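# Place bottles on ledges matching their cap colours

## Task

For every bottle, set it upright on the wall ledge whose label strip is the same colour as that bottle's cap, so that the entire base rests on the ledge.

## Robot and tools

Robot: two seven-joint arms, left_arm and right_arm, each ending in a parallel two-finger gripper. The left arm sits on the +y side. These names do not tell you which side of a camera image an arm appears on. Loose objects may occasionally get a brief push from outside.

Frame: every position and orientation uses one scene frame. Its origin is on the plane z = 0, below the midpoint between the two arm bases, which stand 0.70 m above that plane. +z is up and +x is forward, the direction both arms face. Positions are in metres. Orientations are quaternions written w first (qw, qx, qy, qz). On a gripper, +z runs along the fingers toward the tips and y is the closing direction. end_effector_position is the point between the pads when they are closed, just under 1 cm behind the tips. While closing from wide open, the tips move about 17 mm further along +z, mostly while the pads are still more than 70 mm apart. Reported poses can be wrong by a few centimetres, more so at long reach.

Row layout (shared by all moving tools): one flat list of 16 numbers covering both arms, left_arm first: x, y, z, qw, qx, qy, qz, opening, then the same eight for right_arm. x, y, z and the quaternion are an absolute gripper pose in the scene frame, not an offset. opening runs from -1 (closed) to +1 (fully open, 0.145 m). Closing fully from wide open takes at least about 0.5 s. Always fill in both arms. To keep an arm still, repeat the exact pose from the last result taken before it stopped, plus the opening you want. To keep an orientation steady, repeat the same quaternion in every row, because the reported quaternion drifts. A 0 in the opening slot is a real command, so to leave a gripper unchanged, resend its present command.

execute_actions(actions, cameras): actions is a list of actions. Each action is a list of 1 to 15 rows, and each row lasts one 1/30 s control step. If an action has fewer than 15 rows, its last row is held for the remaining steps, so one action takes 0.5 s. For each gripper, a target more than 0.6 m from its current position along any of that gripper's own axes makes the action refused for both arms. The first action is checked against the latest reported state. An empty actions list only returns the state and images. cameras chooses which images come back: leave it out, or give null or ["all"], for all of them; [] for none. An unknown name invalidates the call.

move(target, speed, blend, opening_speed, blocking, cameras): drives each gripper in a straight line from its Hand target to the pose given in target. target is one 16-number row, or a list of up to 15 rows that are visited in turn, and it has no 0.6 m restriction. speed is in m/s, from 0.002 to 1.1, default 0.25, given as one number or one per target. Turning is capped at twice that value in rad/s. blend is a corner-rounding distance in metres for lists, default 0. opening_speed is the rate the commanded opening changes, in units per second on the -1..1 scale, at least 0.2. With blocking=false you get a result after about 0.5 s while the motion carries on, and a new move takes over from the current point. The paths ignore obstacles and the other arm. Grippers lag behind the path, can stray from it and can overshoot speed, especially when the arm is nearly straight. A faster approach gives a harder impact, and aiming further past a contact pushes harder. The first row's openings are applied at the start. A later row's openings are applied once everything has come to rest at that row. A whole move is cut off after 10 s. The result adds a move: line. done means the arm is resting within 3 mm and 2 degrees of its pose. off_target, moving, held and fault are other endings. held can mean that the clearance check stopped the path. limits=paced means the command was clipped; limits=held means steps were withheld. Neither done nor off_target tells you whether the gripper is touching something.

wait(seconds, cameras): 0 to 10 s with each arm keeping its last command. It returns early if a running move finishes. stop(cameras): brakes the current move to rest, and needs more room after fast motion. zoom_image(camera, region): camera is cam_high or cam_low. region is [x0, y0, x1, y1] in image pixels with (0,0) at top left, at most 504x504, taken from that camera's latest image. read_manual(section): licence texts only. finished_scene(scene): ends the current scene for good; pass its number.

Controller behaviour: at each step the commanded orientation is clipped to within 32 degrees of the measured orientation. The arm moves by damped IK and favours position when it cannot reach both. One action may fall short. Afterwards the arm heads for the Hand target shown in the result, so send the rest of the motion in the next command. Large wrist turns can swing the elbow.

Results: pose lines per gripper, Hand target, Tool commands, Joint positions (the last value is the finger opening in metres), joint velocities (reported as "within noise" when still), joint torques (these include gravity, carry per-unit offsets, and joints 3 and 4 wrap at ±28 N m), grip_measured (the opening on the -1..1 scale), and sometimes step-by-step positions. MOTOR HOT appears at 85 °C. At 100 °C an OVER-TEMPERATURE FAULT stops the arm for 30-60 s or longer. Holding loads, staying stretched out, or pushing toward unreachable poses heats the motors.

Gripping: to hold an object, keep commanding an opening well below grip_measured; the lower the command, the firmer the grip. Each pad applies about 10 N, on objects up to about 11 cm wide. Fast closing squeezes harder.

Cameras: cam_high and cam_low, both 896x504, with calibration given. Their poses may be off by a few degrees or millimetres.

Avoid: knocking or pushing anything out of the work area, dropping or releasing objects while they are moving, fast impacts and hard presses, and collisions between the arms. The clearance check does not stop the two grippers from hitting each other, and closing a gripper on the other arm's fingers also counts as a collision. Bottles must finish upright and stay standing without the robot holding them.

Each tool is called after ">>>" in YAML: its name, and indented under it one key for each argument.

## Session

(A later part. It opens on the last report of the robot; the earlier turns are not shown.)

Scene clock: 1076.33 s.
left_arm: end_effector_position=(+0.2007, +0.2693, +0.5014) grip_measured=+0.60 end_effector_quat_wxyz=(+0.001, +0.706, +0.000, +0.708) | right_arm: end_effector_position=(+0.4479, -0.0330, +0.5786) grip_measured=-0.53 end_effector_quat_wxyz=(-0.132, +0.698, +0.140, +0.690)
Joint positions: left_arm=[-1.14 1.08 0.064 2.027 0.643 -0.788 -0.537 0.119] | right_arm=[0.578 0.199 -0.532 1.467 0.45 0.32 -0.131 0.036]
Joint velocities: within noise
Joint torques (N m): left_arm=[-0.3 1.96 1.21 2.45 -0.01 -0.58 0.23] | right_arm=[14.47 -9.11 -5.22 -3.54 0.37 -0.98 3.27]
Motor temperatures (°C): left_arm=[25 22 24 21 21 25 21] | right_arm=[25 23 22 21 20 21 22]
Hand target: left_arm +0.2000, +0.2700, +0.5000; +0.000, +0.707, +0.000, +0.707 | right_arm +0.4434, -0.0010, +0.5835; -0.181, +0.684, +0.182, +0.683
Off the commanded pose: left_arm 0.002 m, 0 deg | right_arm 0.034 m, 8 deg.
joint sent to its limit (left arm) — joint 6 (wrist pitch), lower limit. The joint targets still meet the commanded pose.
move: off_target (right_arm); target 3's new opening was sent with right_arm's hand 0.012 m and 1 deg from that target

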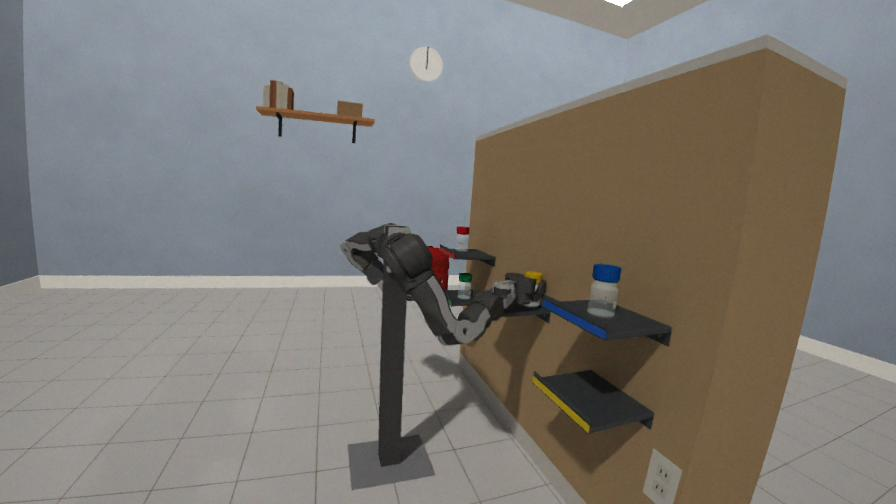

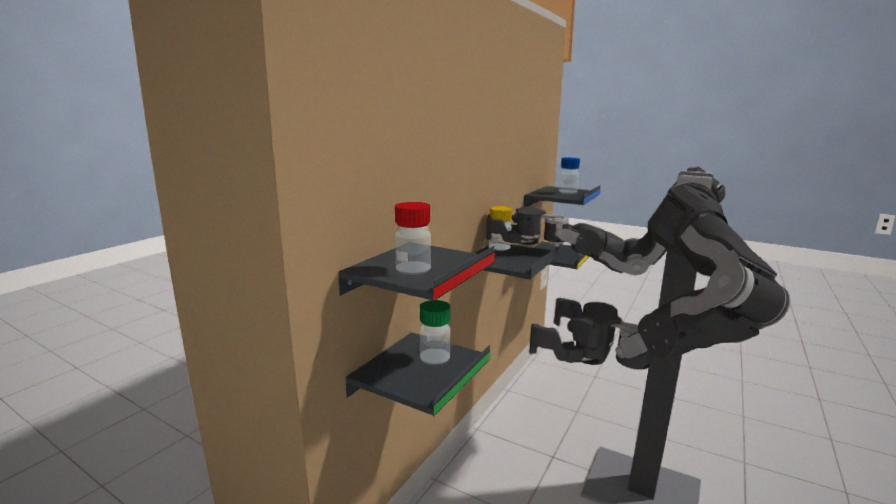

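>>> move:
  target:
    - [0.2,0.27,0.5,0,0.7071,0,0.7071,0.6,0.447,-0.033,0.58,-0.132,0.698,0.140,0.690,-0.53]
    - [0.2,0.27,0.5,0,0.7071,0,0.7071,0.6,0.447,-0.033,0.58,-0.132,0.698,0.140,0.690,0.8]
    - [0.2,0.27,0.5,0,0.7071,0,0.7071,0.6,0.34,-0.083,0.59,-0.132,0.698,0.140,0.690,0.8]
  speed: 0.06
  opening_speed: 0.5

>>> zoom_image:
  camera: "cam_low"
  region: [430, 180, 620, 310]

>>> zoom_image:
  camera: "cam_high"
  region: [440, 220, 570, 340]

Scene clock: 1096.47 s.
left_arm: end_effector_position=(+0.2007, +0.2693, +0.5014) grip_measured=+0.60 end_effector_quat_wxyz=(+0.001, +0.706, +0.000, +0.708) | right_arm: end_effector_position=(+0.3395, -0.0816, +0.5897) grip_measured=+0.80 end_effector_quat_wxyz=(-0.134, +0.697, +0.143, +0.690)
Joint positions: left_arm=[-1.14 1.08 0.064 2.027 0.643 -0.788 -0.537 0.119] | right_arm=[0.144 0.506 -0.395 2.105 0.565 0.421 -0.227 0.132]
Joint velocities: within noise
Joint torques (N m): left_arm=[-0.3 1.94 1.21 2.45 -0.01 -0.58 0.23] | right_arm=[3.42 1.23 2.86 3.58 0.08 -0.33 -0.14]
Motor temperatures (°C): left_arm=[25 22 23 21 21 25 21] | right_arm=[29 24 23 21 20 21 29]
Hand target: left_arm +0.2000, +0.2700, +0.5000; +0.000, +0.707, +0.000, +0.707 | right_arm +0.3400, -0.0830, +0.5900; -0.132, +0.698, +0.140, +0.690
Off the commanded pose: left_arm 0.002 m, 0 deg | right_arm 0.002 m, 0 deg.
joint sent to its limit (left arm) — joint 6 (wrist pitch), lower limit. The joint targets still meet the commanded pose.
move: done

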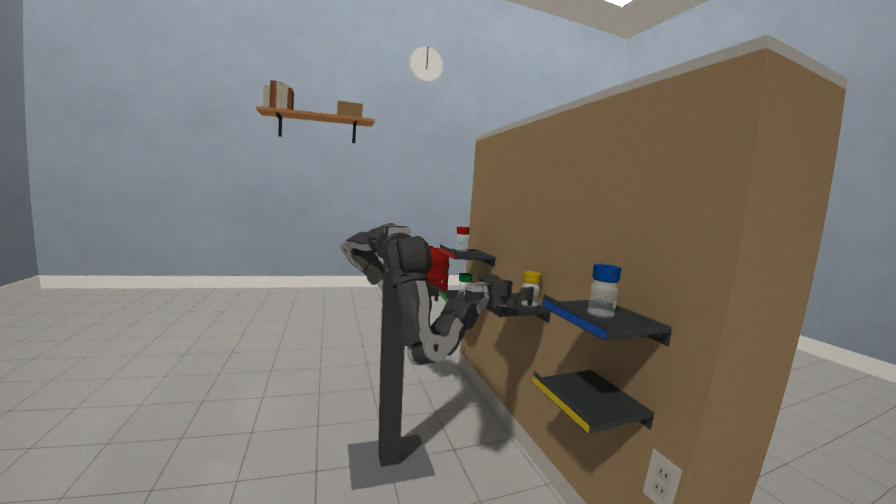

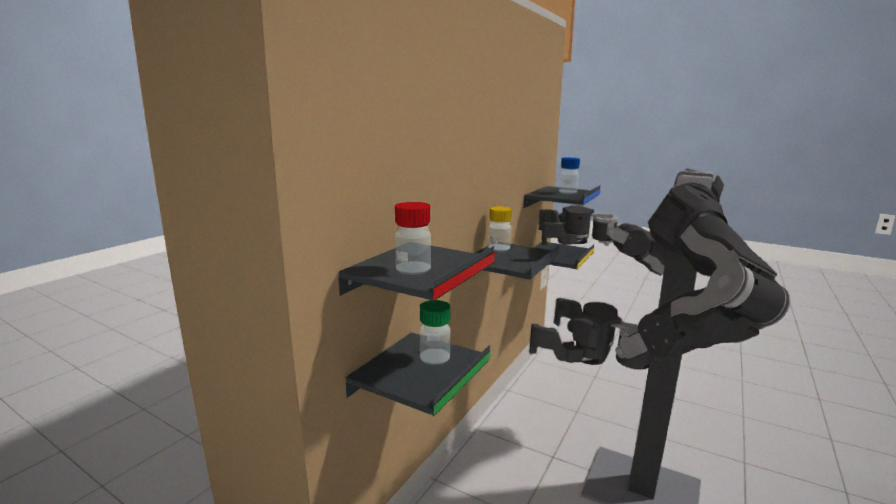

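Scaled by 2.653 from the camera's 896x504 image, which has a finer 1280x720 frame.

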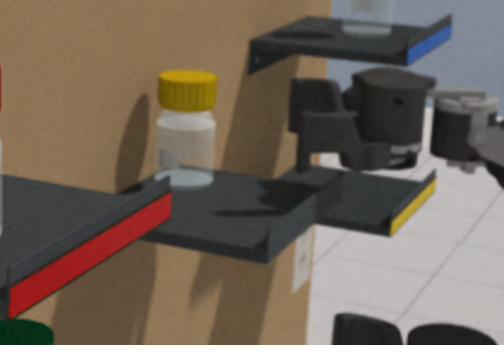

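Scaled by 3.877 from the camera's 896x504 image, which has a finer 1280x720 frame.

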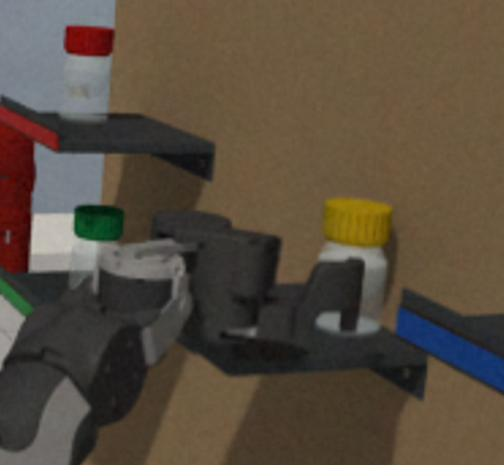

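>>> move:
  target:
    - [0.2,0.27,0.5,0,0.7071,0,0.7071,0.6,0.36,-0.085,0.582,-0.0923,0.701,0.0923,0.701,1]
    - [0.2,0.27,0.5,0,0.7071,0,0.7071,0.6,0.458,-0.058,0.579,-0.0923,0.701,0.0923,0.701,1]
  speed: 0.06

>>> zoom_image:
  camera: "cam_low"
  region: [430, 180, 620, 310]

>>> zoom_image:
  camera: "cam_high"
  region: [440, 220, 570, 340]

Scene clock: 1114.40 s.
left_arm: end_effector_position=(+0.2007, +0.2693, +0.5014) grip_measured=+0.60 end_effector_quat_wxyz=(+0.001, +0.706, +0.000, +0.708) | right_arm: end_effector_position=(+0.4567, -0.0607, +0.5827) grip_measured=+1.00 end_effector_quat_wxyz=(-0.086, +0.701, +0.084, +0.703)
Joint positions: left_arm=[-1.14 1.08 0.064 2.027 0.643 -0.788 -0.537 0.119] | right_arm=[0.573 0.197 -0.5 1.468 0.441 0.313 -0.25 0.145]
Joint velocities: within noise
Joint torques (N m): left_arm=[-0.33 1.96 1.21 2.44 -0.01 -0.58 0.23] | right_arm=[7.24 0.2 0.54 0.31 0.01 -0.93 0.79]
Motor temperatures (°C): left_arm=[24 22 23 21 21 25 21] | right_arm=[25 23 23 21 20 21 25]
Hand target: left_arm +0.2000, +0.2700, +0.5000; +0.000, +0.707, +0.000, +0.707 | right_arm +0.4579, -0.0581, +0.5791; -0.092, +0.701, +0.092, +0.701
Off the commanded pose: left_arm 0.002 m, 0 deg | right_arm 0.005 m, 1 deg.
joint sent to its limit (left arm) — joint 6 (wrist pitch), lower limit. The joint targets still meet the commanded pose.
move: off_target (right_arm)

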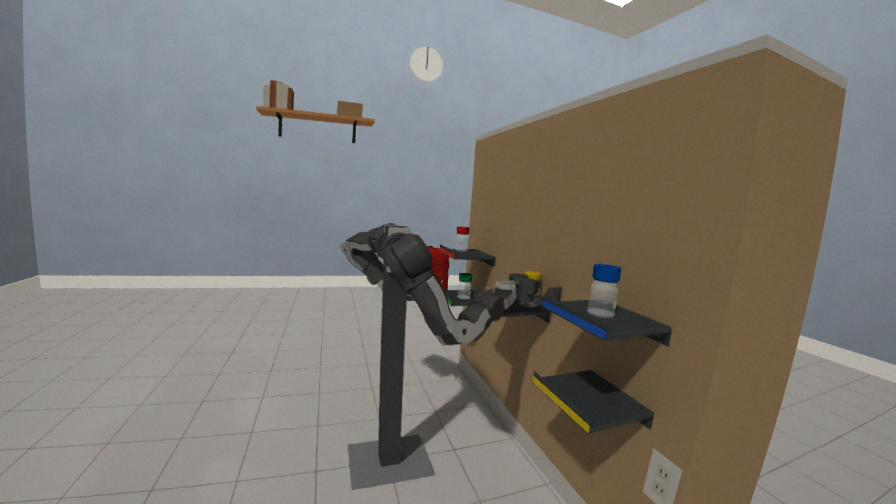

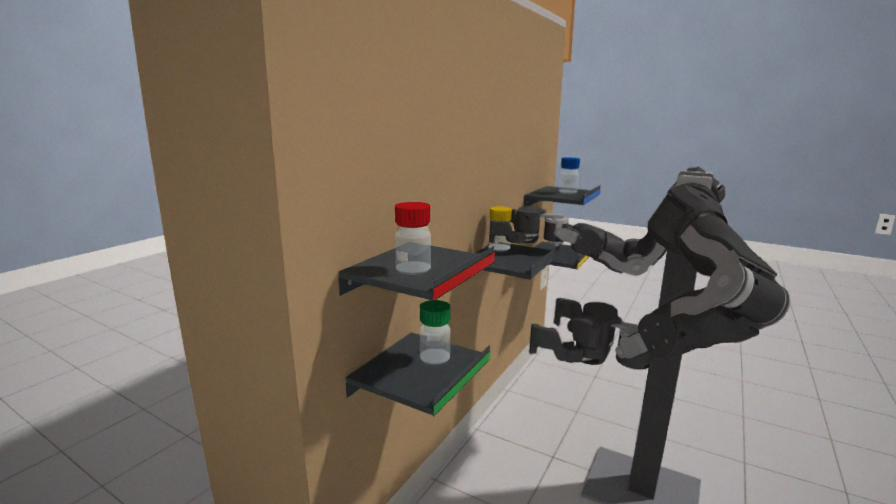

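Scaled by 2.653 from the camera's 896x504 image, which has a finer 1280x720 frame.

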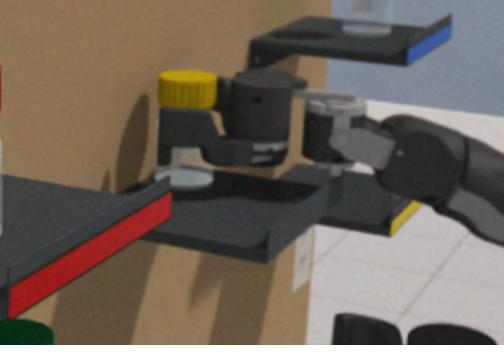

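Scaled by 3.877 from the camera's 896x504 image, which has a finer 1280x720 frame.

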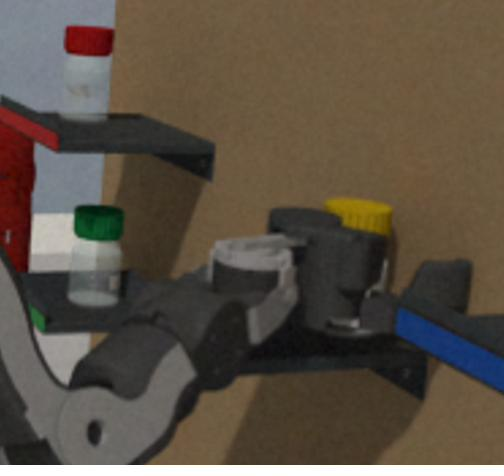

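>>> move:
  target:
    - [0.2,0.27,0.5,0,0.7071,0,0.7071,0.6,0.456,-0.064,0.581,-0.0923,0.701,0.0923,0.701,1]
    - [0.2,0.27,0.5,0,0.7071,0,0.7071,0.6,0.456,-0.064,0.581,-0.0923,0.701,0.0923,0.701,-0.5]
  speed: 0.03
  opening_speed: 0.5

>>> zoom_image:
  camera: "cam_low"
  region: [430, 180, 620, 310]

>>> zoom_image:
  camera: "cam_high"
  region: [440, 220, 570, 340]

Scene clock: 1135.00 s.
left_arm: end_effector_position=(+0.2007, +0.2693, +0.5014) grip_measured=+0.60 end_effector_quat_wxyz=(+0.001, +0.706, +0.000, +0.708) | right_arm: end_effector_position=(+0.4557, -0.0785, +0.5816) grip_measured=+0.53 end_effector_quat_wxyz=(-0.064, +0.705, +0.065, +0.704)
Joint positions: left_arm=[-1.14 1.08 0.064 2.027 0.643 -0.788 -0.537 0.119] | right_arm=[0.757 0.458 -0.889 1.494 0.836 0.135 -0.547 0.114]
Joint velocities: within noise
Joint torques (N m): left_arm=[-0.3 1.94 1.21 2.45 -0.01 -0.58 0.23] | right_arm=[8.9 -1.62 1.28 0.13 -0.11 -0.6 2.51]
Motor temperatures (°C): left_arm=[24 22 23 21 21 25 21] | right_arm=[26 23 22 20 20 22 26]
Hand target: left_arm +0.2000, +0.2700, +0.5000; +0.000, +0.707, +0.000, +0.707 | right_arm +0.4550, -0.0643, +0.5811; -0.091, +0.701, +0.092, +0.701
Off the commanded pose: left_arm 0.002 m, 0 deg | right_arm 0.014 m, 5 deg.
joint sent to its limit (left arm) — joint 6 (wrist pitch), lower limit. The joint targets still meet the commanded pose.
move: off_target (right_arm)

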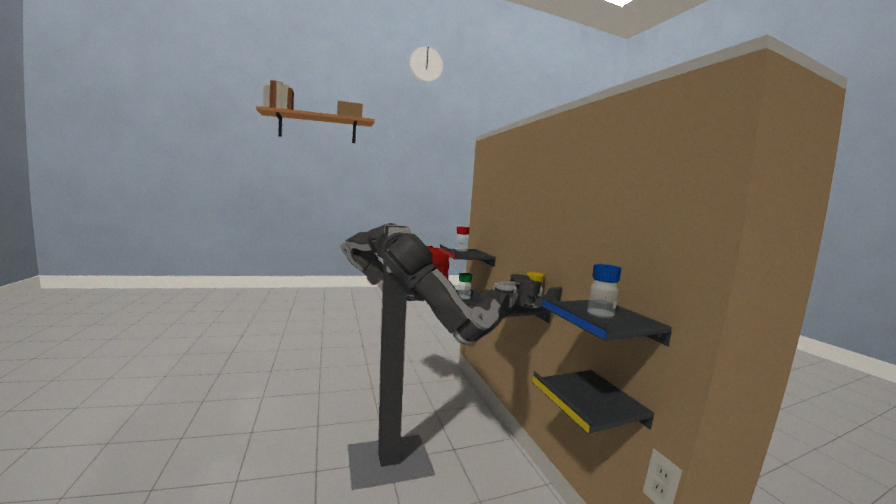

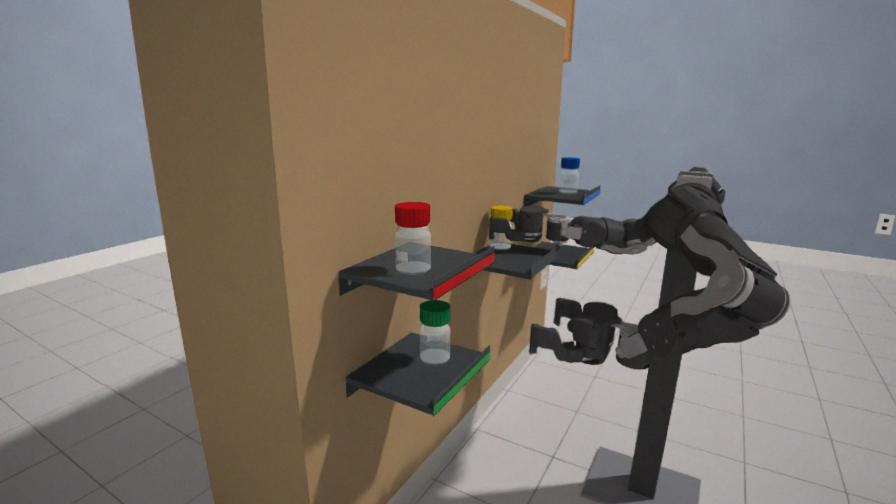

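Scaled by 2.653 from the camera's 896x504 image, which has a finer 1280x720 frame.

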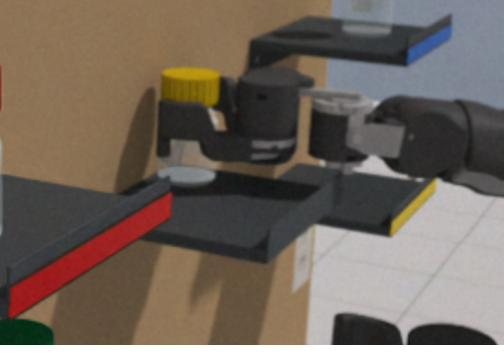

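Scaled by 3.877 from the camera's 896x504 image, which has a finer 1280x720 frame.

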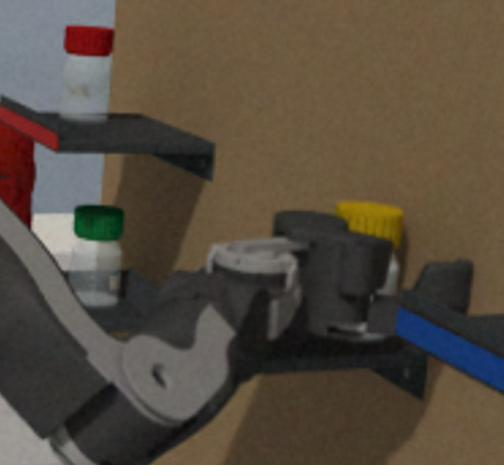

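>>> move:
  target:
    - [0.2,0.27,0.5,0,0.7071,0,0.7071,0.6,0.455,-0.078,0.581,-0.064,0.705,0.065,0.704,0.53]
    - [0.2,0.27,0.5,0,0.7071,0,0.7071,0.6,0.446,-0.075,0.581,-0.064,0.705,0.065,0.704,1]
    - [0.2,0.27,0.5,0,0.7071,0,0.7071,0.6,0.36,-0.07,0.585,-0.0308,0.7064,0.0308,0.7064,1]
    - [0.2,0.27,0.5,0,0.7071,0,0.7071,0.6,0.36,-0.06,0.582,0,0.7071,0,0.7071,1]
  speed: 0.06
  opening_speed: 0.6

>>> zoom_image:
  camera: "cam_low"
  region: [430, 180, 620, 310]

>>> zoom_image:
  camera: "cam_high"
  region: [440, 220, 570, 340]

Scene clock: 1158.07 s.
left_arm: end_effector_position=(+0.2007, +0.2693, +0.5014) grip_measured=+0.60 end_effector_quat_wxyz=(+0.001, +0.706, +0.000, +0.708) | right_arm: end_effector_position=(+0.3604, -0.0597, +0.5843) grip_measured=+1.00 end_effector_quat_wxyz=(-0.004, +0.705, -0.001, +0.709)
Joint positions: left_arm=[-1.14 1.08 0.064 2.027 0.643 -0.788 -0.537 0.119] | right_arm=[0.583 0.457 -1.037 1.945 0.747 0.232 -1.132 0.145]
Joint velocities: within noise
Joint torques (N m): left_arm=[-0.33 1.96 1.21 2.45 -0.01 -0.58 0.23] | right_arm=[4.36 -0.07 2.13 2.71 -0.49 -0.07 -0.15]
Motor temperatures (°C): left_arm=[24 22 23 21 21 25 21] | right_arm=[27 23 22 20 20 21 29]
Hand target: left_arm +0.2000, +0.2700, +0.5000; +0.000, +0.707, +0.000, +0.707 | right_arm +0.3600, -0.0600, +0.5820; +0.000, +0.707, +0.000, +0.707
Off the commanded pose: left_arm 0.002 m, 0 deg | right_arm 0.002 m, 1 deg.
joint sent to its limit (left arm) — joint 6 (wrist pitch), lower limit. The joint targets still meet the commanded pose.
move: done

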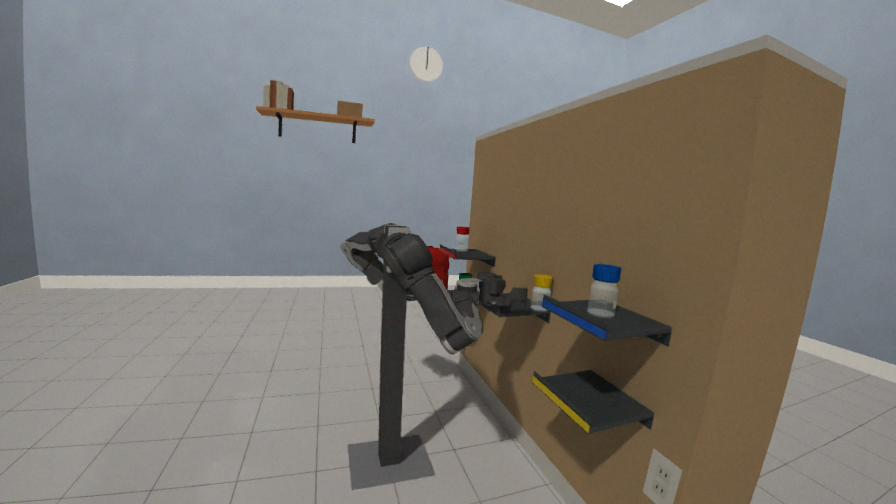

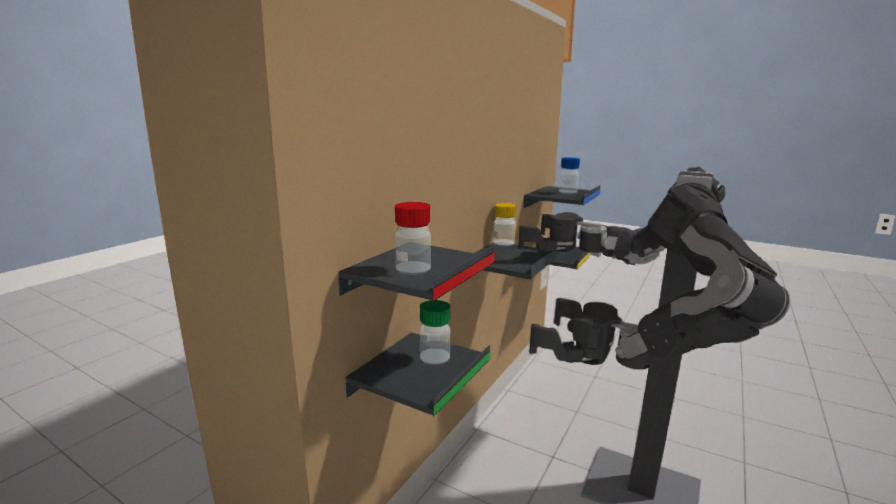

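Scaled by 2.653 from the camera's 896x504 image, which has a finer 1280x720 frame.

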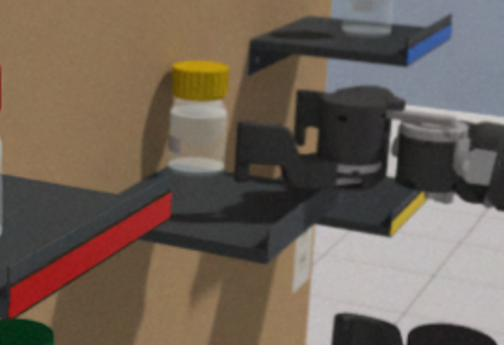

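Scaled by 3.877 from the camera's 896x504 image, which has a finer 1280x720 frame.

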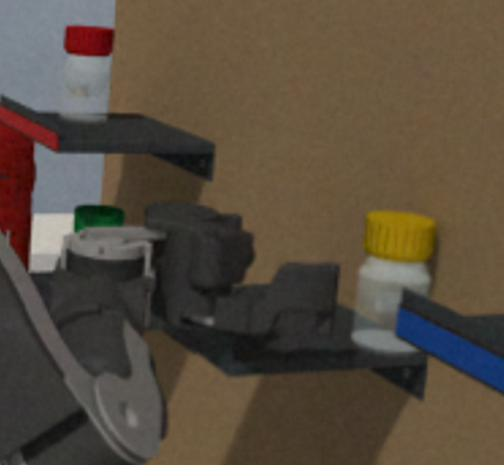

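>>> move:
  target:
    - [0.2,0.27,0.5,0,0.7071,0,0.7071,0.6,0.36,-0.098,0.583,0,0.7071,0,0.7071,1]
    - [0.2,0.27,0.5,0,0.7071,0,0.7071,0.6,0.461,-0.098,0.58,0,0.7071,0,0.7071,1]
  speed: 0.06

>>> zoom_image:
  camera: "cam_low"
  region: [430, 180, 620, 310]

>>> zoom_image:
  camera: "cam_high"
  region: [440, 220, 570, 340]

Scene clock: 1176.60 s.
left_arm: end_effector_position=(+0.2007, +0.2693, +0.5014) grip_measured=+0.60 end_effector_quat_wxyz=(+0.001, +0.706, +0.000, +0.708) | right_arm: end_effector_position=(+0.4614, -0.0988, +0.5833) grip_measured=+1.00 end_effector_quat_wxyz=(+0.001, +0.706, -0.002, +0.708)
Joint positions: left_arm=[-1.14 1.08 0.064 2.027 0.643 -0.788 -0.537 0.119] | right_arm=[0.832 0.456 -0.998 1.467 0.901 0.085 -0.791 0.145]
Joint velocities: within noise
Joint torques (N m): left_arm=[-0.3 1.96 1.21 2.45 -0.01 -0.58 0.23] | right_arm=[5.89 0.33 2.82 2.13 -0.35 -0.46 0.19]
Motor temperatures (°C): left_arm=[23 22 23 21 21 25 21] | right_arm=[25 23 22 20 20 21 26]
Hand target: left_arm +0.2000, +0.2700, +0.5000; +0.000, +0.707, +0.000, +0.707 | right_arm +0.4610, -0.0979, +0.5801; +0.000, +0.707, +0.000, +0.707
Off the commanded pose: left_arm 0.002 m, 0 deg | right_arm 0.003 m, 0 deg.
joint sent to its limit (left arm) — joint 6 (wrist pitch), lower limit. The joint targets still meet the commanded pose.
move: done

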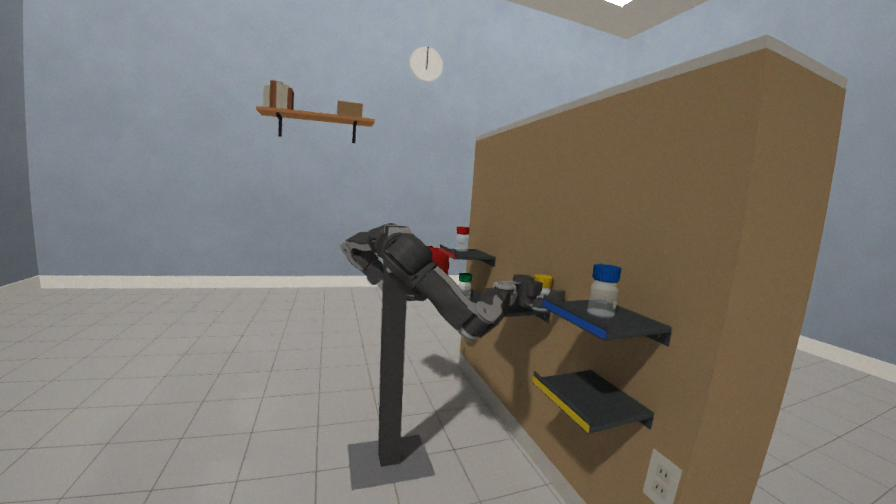

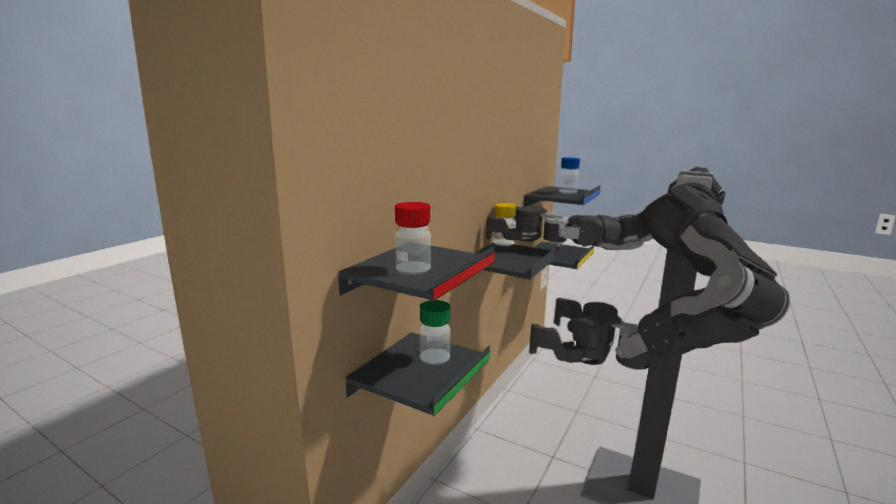

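Scaled by 2.653 from the camera's 896x504 image, which has a finer 1280x720 frame.

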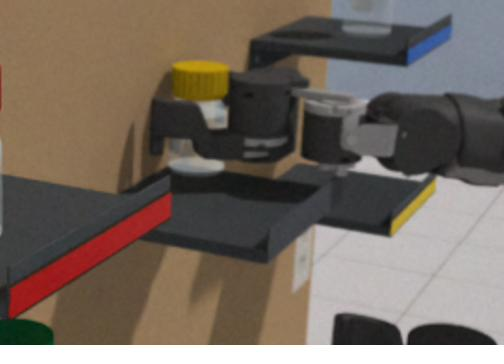

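Scaled by 3.877 from the camera's 896x504 image, which has a finer 1280x720 frame.

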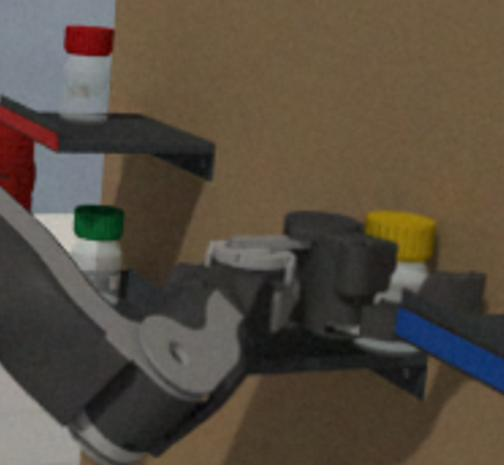

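>>> move:
  target: [0.2,0.27,0.5,0,0.7071,0,0.7071,0.6,0.457,-0.098,0.58,0,0.7071,0,0.7071,-0.5]
  opening_speed: 0.5

>>> zoom_image:
  camera: "cam_low"
  region: [430, 180, 620, 310]

>>> zoom_image:
  camera: "cam_high"
  region: [440, 220, 570, 340]

Scene clock: 1189.03 s.
left_arm: end_effector_position=(+0.2007, +0.2693, +0.5014) grip_measured=+0.60 end_effector_quat_wxyz=(+0.001, +0.706, +0.000, +0.708) | right_arm: end_effector_position=(+0.4561, -0.0960, +0.5838) grip_measured=-0.49 end_effector_quat_wxyz=(-0.005, +0.705, -0.001, +0.709)
Joint positions: left_arm=[-1.14 1.08 0.064 2.027 0.643 -0.788 -0.537 0.119] | right_arm=[0.819 0.464 -0.998 1.499 0.901 0.085 -0.8 0.039]
Joint velocities: within noise
Joint torques (N m): left_arm=[-0.3 1.94 1.21 2.45 -0.02 -0.58 0.23] | right_arm=[6.42 0.8 2.86 0.98 -0.43 -0.35 0.1]
Motor temperatures (°C): left_arm=[23 22 23 21 21 25 21] | right_arm=[25 23 22 20 20 21 25]
Hand target: left_arm +0.2000, +0.2700, +0.5000; +0.000, +0.707, +0.000, +0.707 | right_arm +0.4570, -0.0980, +0.5801; +0.000, +0.707, +0.000, +0.707
Off the commanded pose: left_arm 0.002 m, 0 deg | right_arm 0.004 m, 1 deg.
joint sent to its limit (left arm) — joint 6 (wrist pitch), lower limit. The joint targets still meet the commanded pose.
move: off_target (right_arm)

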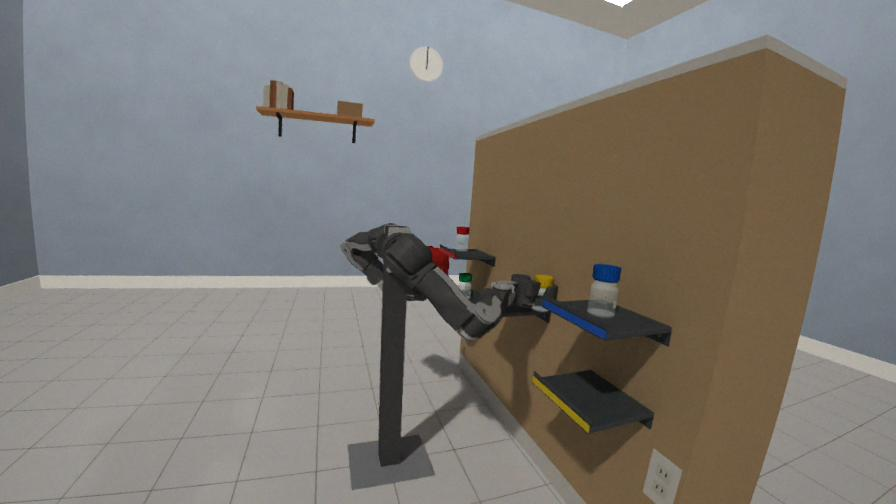

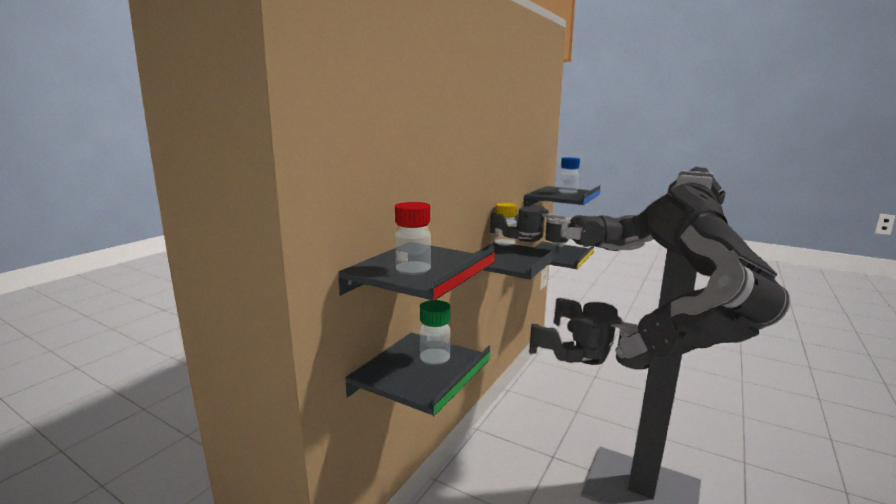

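Scaled by 2.653 from the camera's 896x504 image, which has a finer 1280x720 frame.

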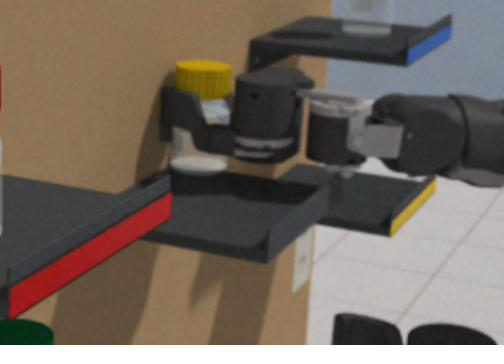

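Scaled by 3.877 from the camera's 896x504 image, which has a finer 1280x720 frame.

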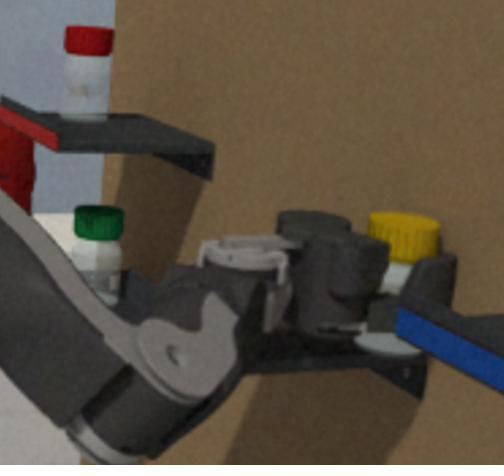

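>>> move:
  target:
    - [0.2,0.27,0.5,0,0.7071,0,0.7071,0.6,0.457,-0.096,0.583,0,0.7071,0,0.7071,-0.9]
    - [0.2,0.27,0.5,0,0.7071,0,0.7071,0.6,0.405,-0.07,0.585,0,0.7071,0,0.7071,-0.9]
  speed: 0.04

>>> zoom_image:
  camera: "cam_low"
  region: [430, 180, 620, 310]

>>> zoom_image:
  camera: "cam_high"
  region: [440, 220, 570, 340]

Scene clock: 1202.00 s.
left_arm: end_effector_position=(+0.2007, +0.2693, +0.5014) grip_measured=+0.60 end_effector_quat_wxyz=(+0.001, +0.706, +0.000, +0.708) | right_arm: end_effector_position=(+0.4058, -0.0705, +0.5847) grip_measured=-0.53 end_effector_quat_wxyz=(-0.002, +0.709, -0.001, +0.706)
Joint positions: left_arm=[-1.14 1.08 0.064 2.027 0.643 -0.788 -0.537 0.119] | right_arm=[0.709 0.455 -1.018 1.751 0.841 0.178 -1.005 0.036]
Joint velocities: within noise
Joint torques (N m): left_arm=[-0.3 1.94 1.21 2.45 -0.01 -0.58 0.23] | right_arm=[5.6 -0.15 2.44 3.44 -0.67 -0.22 -0.15]
Motor temperatures (°C): left_arm=[23 22 23 21 21 25 21] | right_arm=[25 23 22 20 20 21 25]
Hand target: left_arm +0.2000, +0.2700, +0.5000; +0.000, +0.707, +0.000, +0.707 | right_arm +0.4050, -0.0700, +0.5849; +0.000, +0.707, +0.000, +0.707
Off the commanded pose: left_arm 0.002 m, 0 deg | right_arm 0.001 m, 0 deg.
joint sent to its limit (left arm) — joint 6 (wrist pitch), lower limit. The joint targets still meet the commanded pose.
move: done

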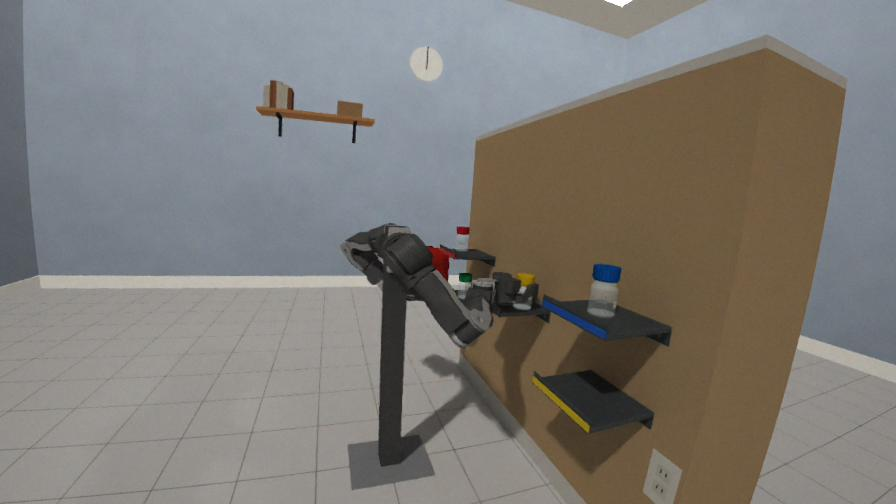

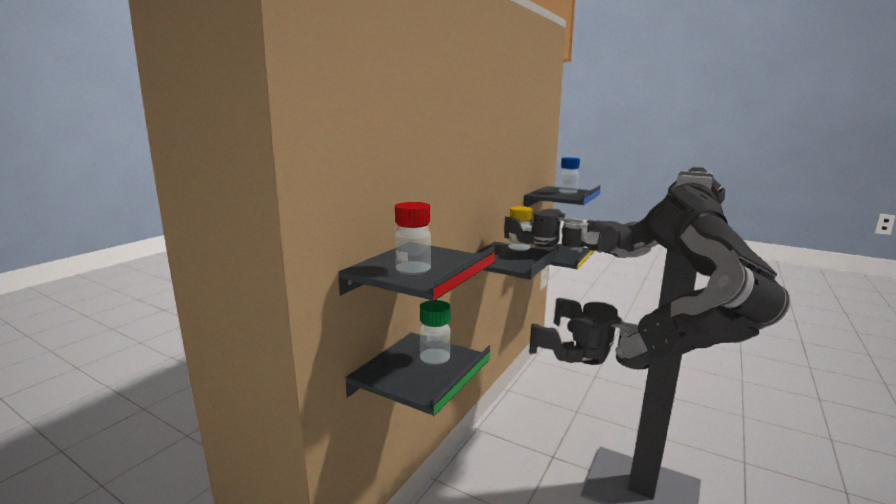

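Scaled by 2.653 from the camera's 896x504 image, which has a finer 1280x720 frame.

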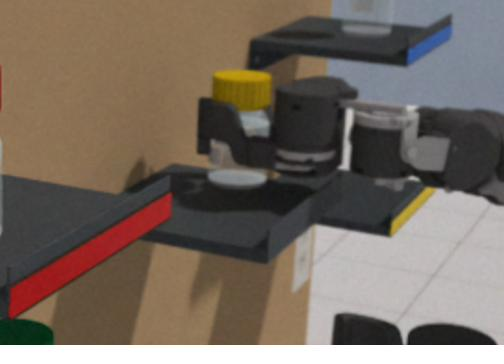

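Scaled by 3.877 from the camera's 896x504 image, which has a finer 1280x720 frame.

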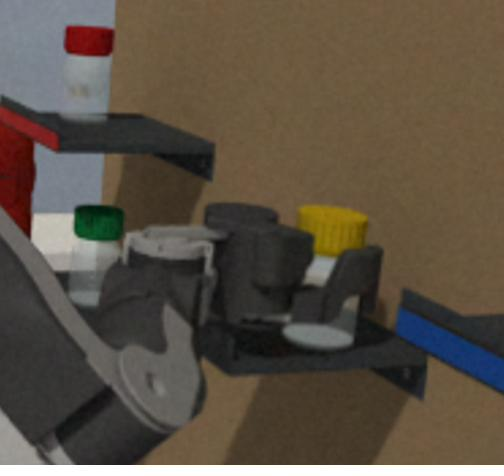

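>>> move:
  target:
    - [0.2,0.27,0.5,0,0.7071,0,0.7071,0.6,0.405,-0.07,0.583,0,0.7071,0,0.7071,-0.5]
    - [0.2,0.27,0.5,0,0.7071,0,0.7071,0.6,0.405,-0.07,0.583,0,0.7071,0,0.7071,0.8]
    - [0.2,0.27,0.5,0,0.7071,0,0.7071,0.6,0.442,-0.07,0.581,0,0.7071,0,0.7071,0.8]
    - [0.2,0.27,0.5,0,0.7071,0,0.7071,0.6,0.442,-0.07,0.581,0,0.7071,0,0.7071,-0.5]
  speed: 0.04
  opening_speed: 0.5

>>> zoom_image:
  camera: "cam_low"
  region: [430, 180, 620, 310]

>>> zoom_image:
  camera: "cam_high"
  region: [440, 220, 570, 340]

Scene clock: 1221.43 s.
left_arm: end_effector_position=(+0.2007, +0.2693, +0.5014) grip_measured=+0.60 end_effector_quat_wxyz=(+0.001, +0.706, +0.000, +0.708) | right_arm: end_effector_position=(+0.4416, -0.0704, +0.5801) grip_measured=-0.39 end_effector_quat_wxyz=(+0.002, +0.708, +0.000, +0.706)
Joint positions: left_arm=[-1.14 1.08 0.064 2.027 0.643 -0.788 -0.537 0.119] | right_arm=[0.79 0.391 -1.018 1.541 0.849 0.13 -0.899 0.046]
Joint velocities: within noise
Joint torques (N m): left_arm=[-0.33 1.94 1.21 2.44 -0.01 -0.58 0.23] | right_arm=[7.03 -0.12 3.69 2.7 -0.33 -0.35 0.1]
Motor temperatures (°C): left_arm=[23 22 23 21 21 25 21] | right_arm=[26 23 23 20 20 21 24]
Hand target: left_arm +0.2000, +0.2700, +0.5000; +0.000, +0.707, +0.000, +0.707 | right_arm +0.4420, -0.0701, +0.5810; +0.000, +0.707, +0.000, +0.707
Off the commanded pose: left_arm 0.002 m, 0 deg | right_arm 0.001 m, 0 deg.
joint sent to its limit (left arm) — joint 6 (wrist pitch), lower limit. The joint targets still meet the commanded pose.
move: done

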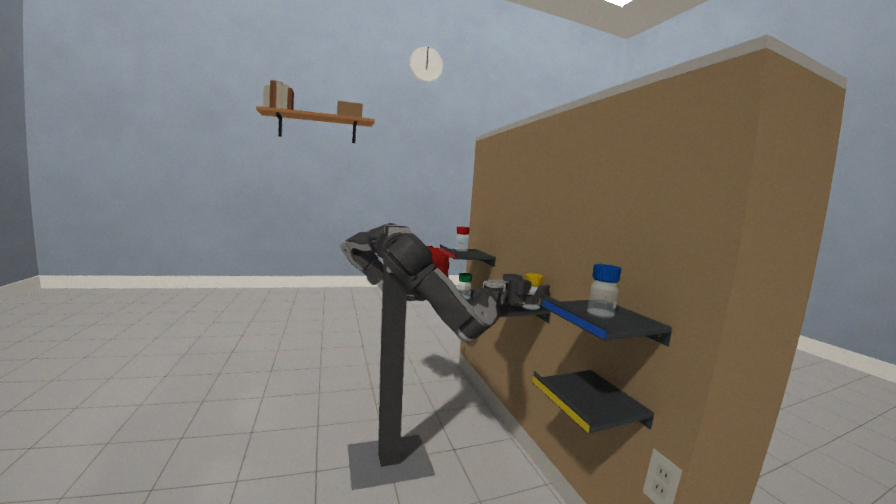

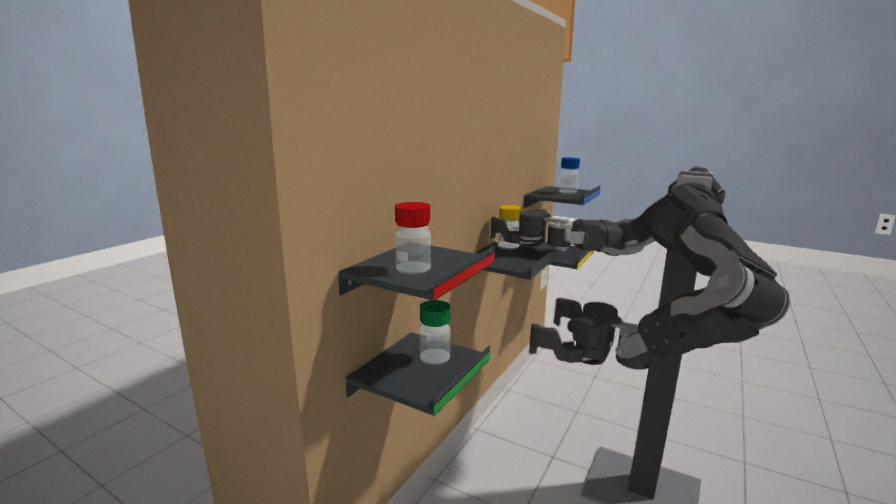

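Scaled by 2.653 from the camera's 896x504 image, which has a finer 1280x720 frame.

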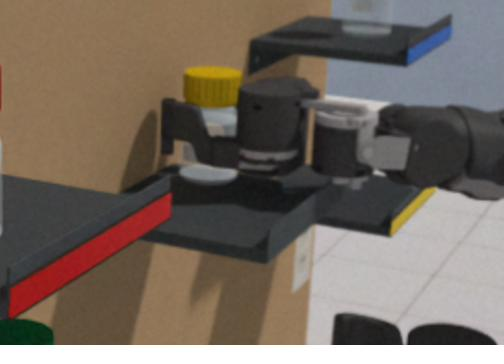

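Scaled by 3.877 from the camera's 896x504 image, which has a finer 1280x720 frame.

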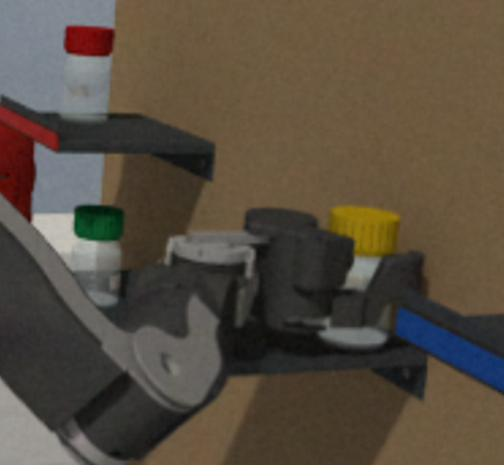

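>>> move:
  target:
    - [0.2,0.27,0.5,0,0.7071,0,0.7071,0.6,0.442,-0.07,0.583,0,0.7071,0,0.7071,-0.75]
    - [0.2,0.27,0.5,0,0.7071,0,0.7071,0.6,0.425,-0.075,0.63,0,0.7071,0,0.7071,-0.75]
  speed: 0.05

>>> zoom_image:
  camera: "cam_low"
  region: [430, 180, 620, 310]

>>> zoom_image:
  camera: "cam_high"
  region: [440, 220, 570, 340]

Scene clock: 1235.50 s.
left_arm: end_effector_position=(+0.2007, +0.2693, +0.5014) grip_measured=+0.60 end_effector_quat_wxyz=(+0.001, +0.706, +0.000, +0.708) | right_arm: end_effector_position=(+0.4247, -0.0734, +0.6267) grip_measured=-0.39 end_effector_quat_wxyz=(-0.002, +0.710, +0.003, +0.704)
Joint positions: left_arm=[-1.14 1.08 0.064 2.027 0.643 -0.788 -0.537 0.119] | right_arm=[0.866 0.454 -0.987 1.738 0.977 0.286 -1.003 0.046]
Joint velocities: within noise
Joint torques (N m): left_arm=[-0.33 1.94 1.21 2.45 -0.01 -0.58 0.23] | right_arm=[7.16 0.28 4.4 2.93 -0.52 -0.22 -0.16]
Motor temperatures (°C): left_arm=[23 22 23 21 21 25 21] | right_arm=[26 23 23 20 20 21 24]
Hand target: left_arm +0.2000, +0.2700, +0.5000; +0.000, +0.707, +0.000, +0.707 | right_arm +0.4250, -0.0749, +0.6300; +0.000, +0.707, +0.000, +0.707
Off the commanded pose: left_arm 0.002 m, 0 deg | right_arm 0.004 m, 1 deg.
joint sent to its limit (left arm) — joint 6 (wrist pitch), lower limit. The joint targets still meet the commanded pose.
move: off_target (right_arm)

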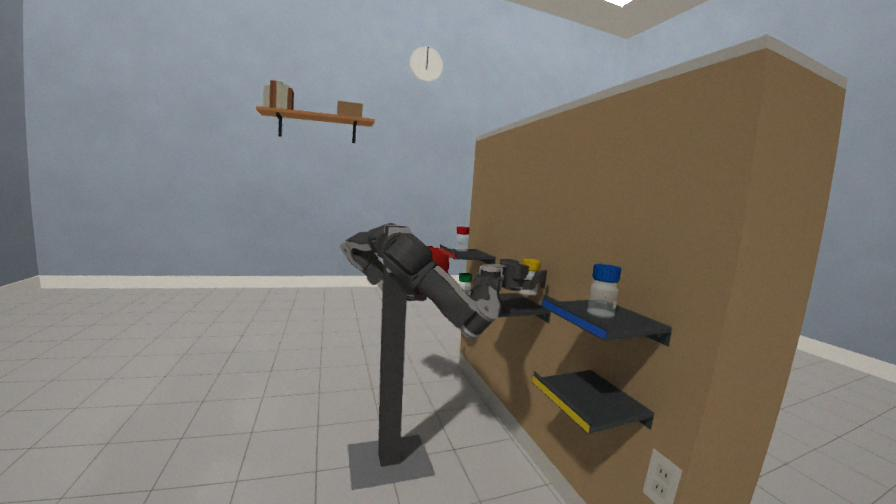

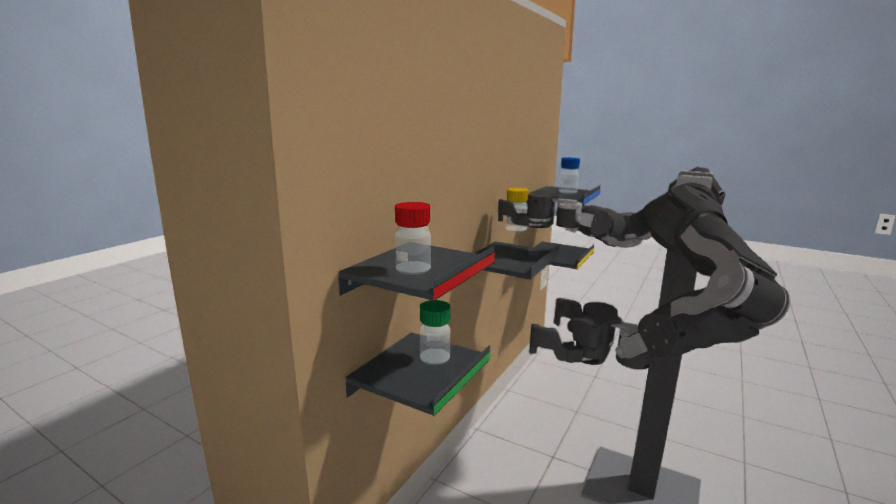

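Scaled by 2.653 from the camera's 896x504 image, which has a finer 1280x720 frame.

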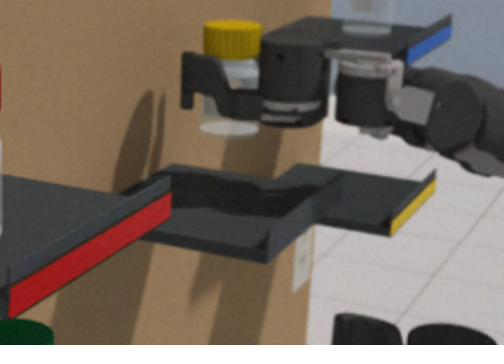

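Scaled by 3.877 from the camera's 896x504 image, which has a finer 1280x720 frame.

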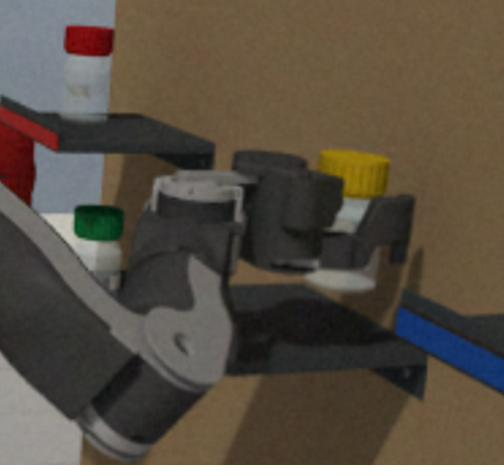

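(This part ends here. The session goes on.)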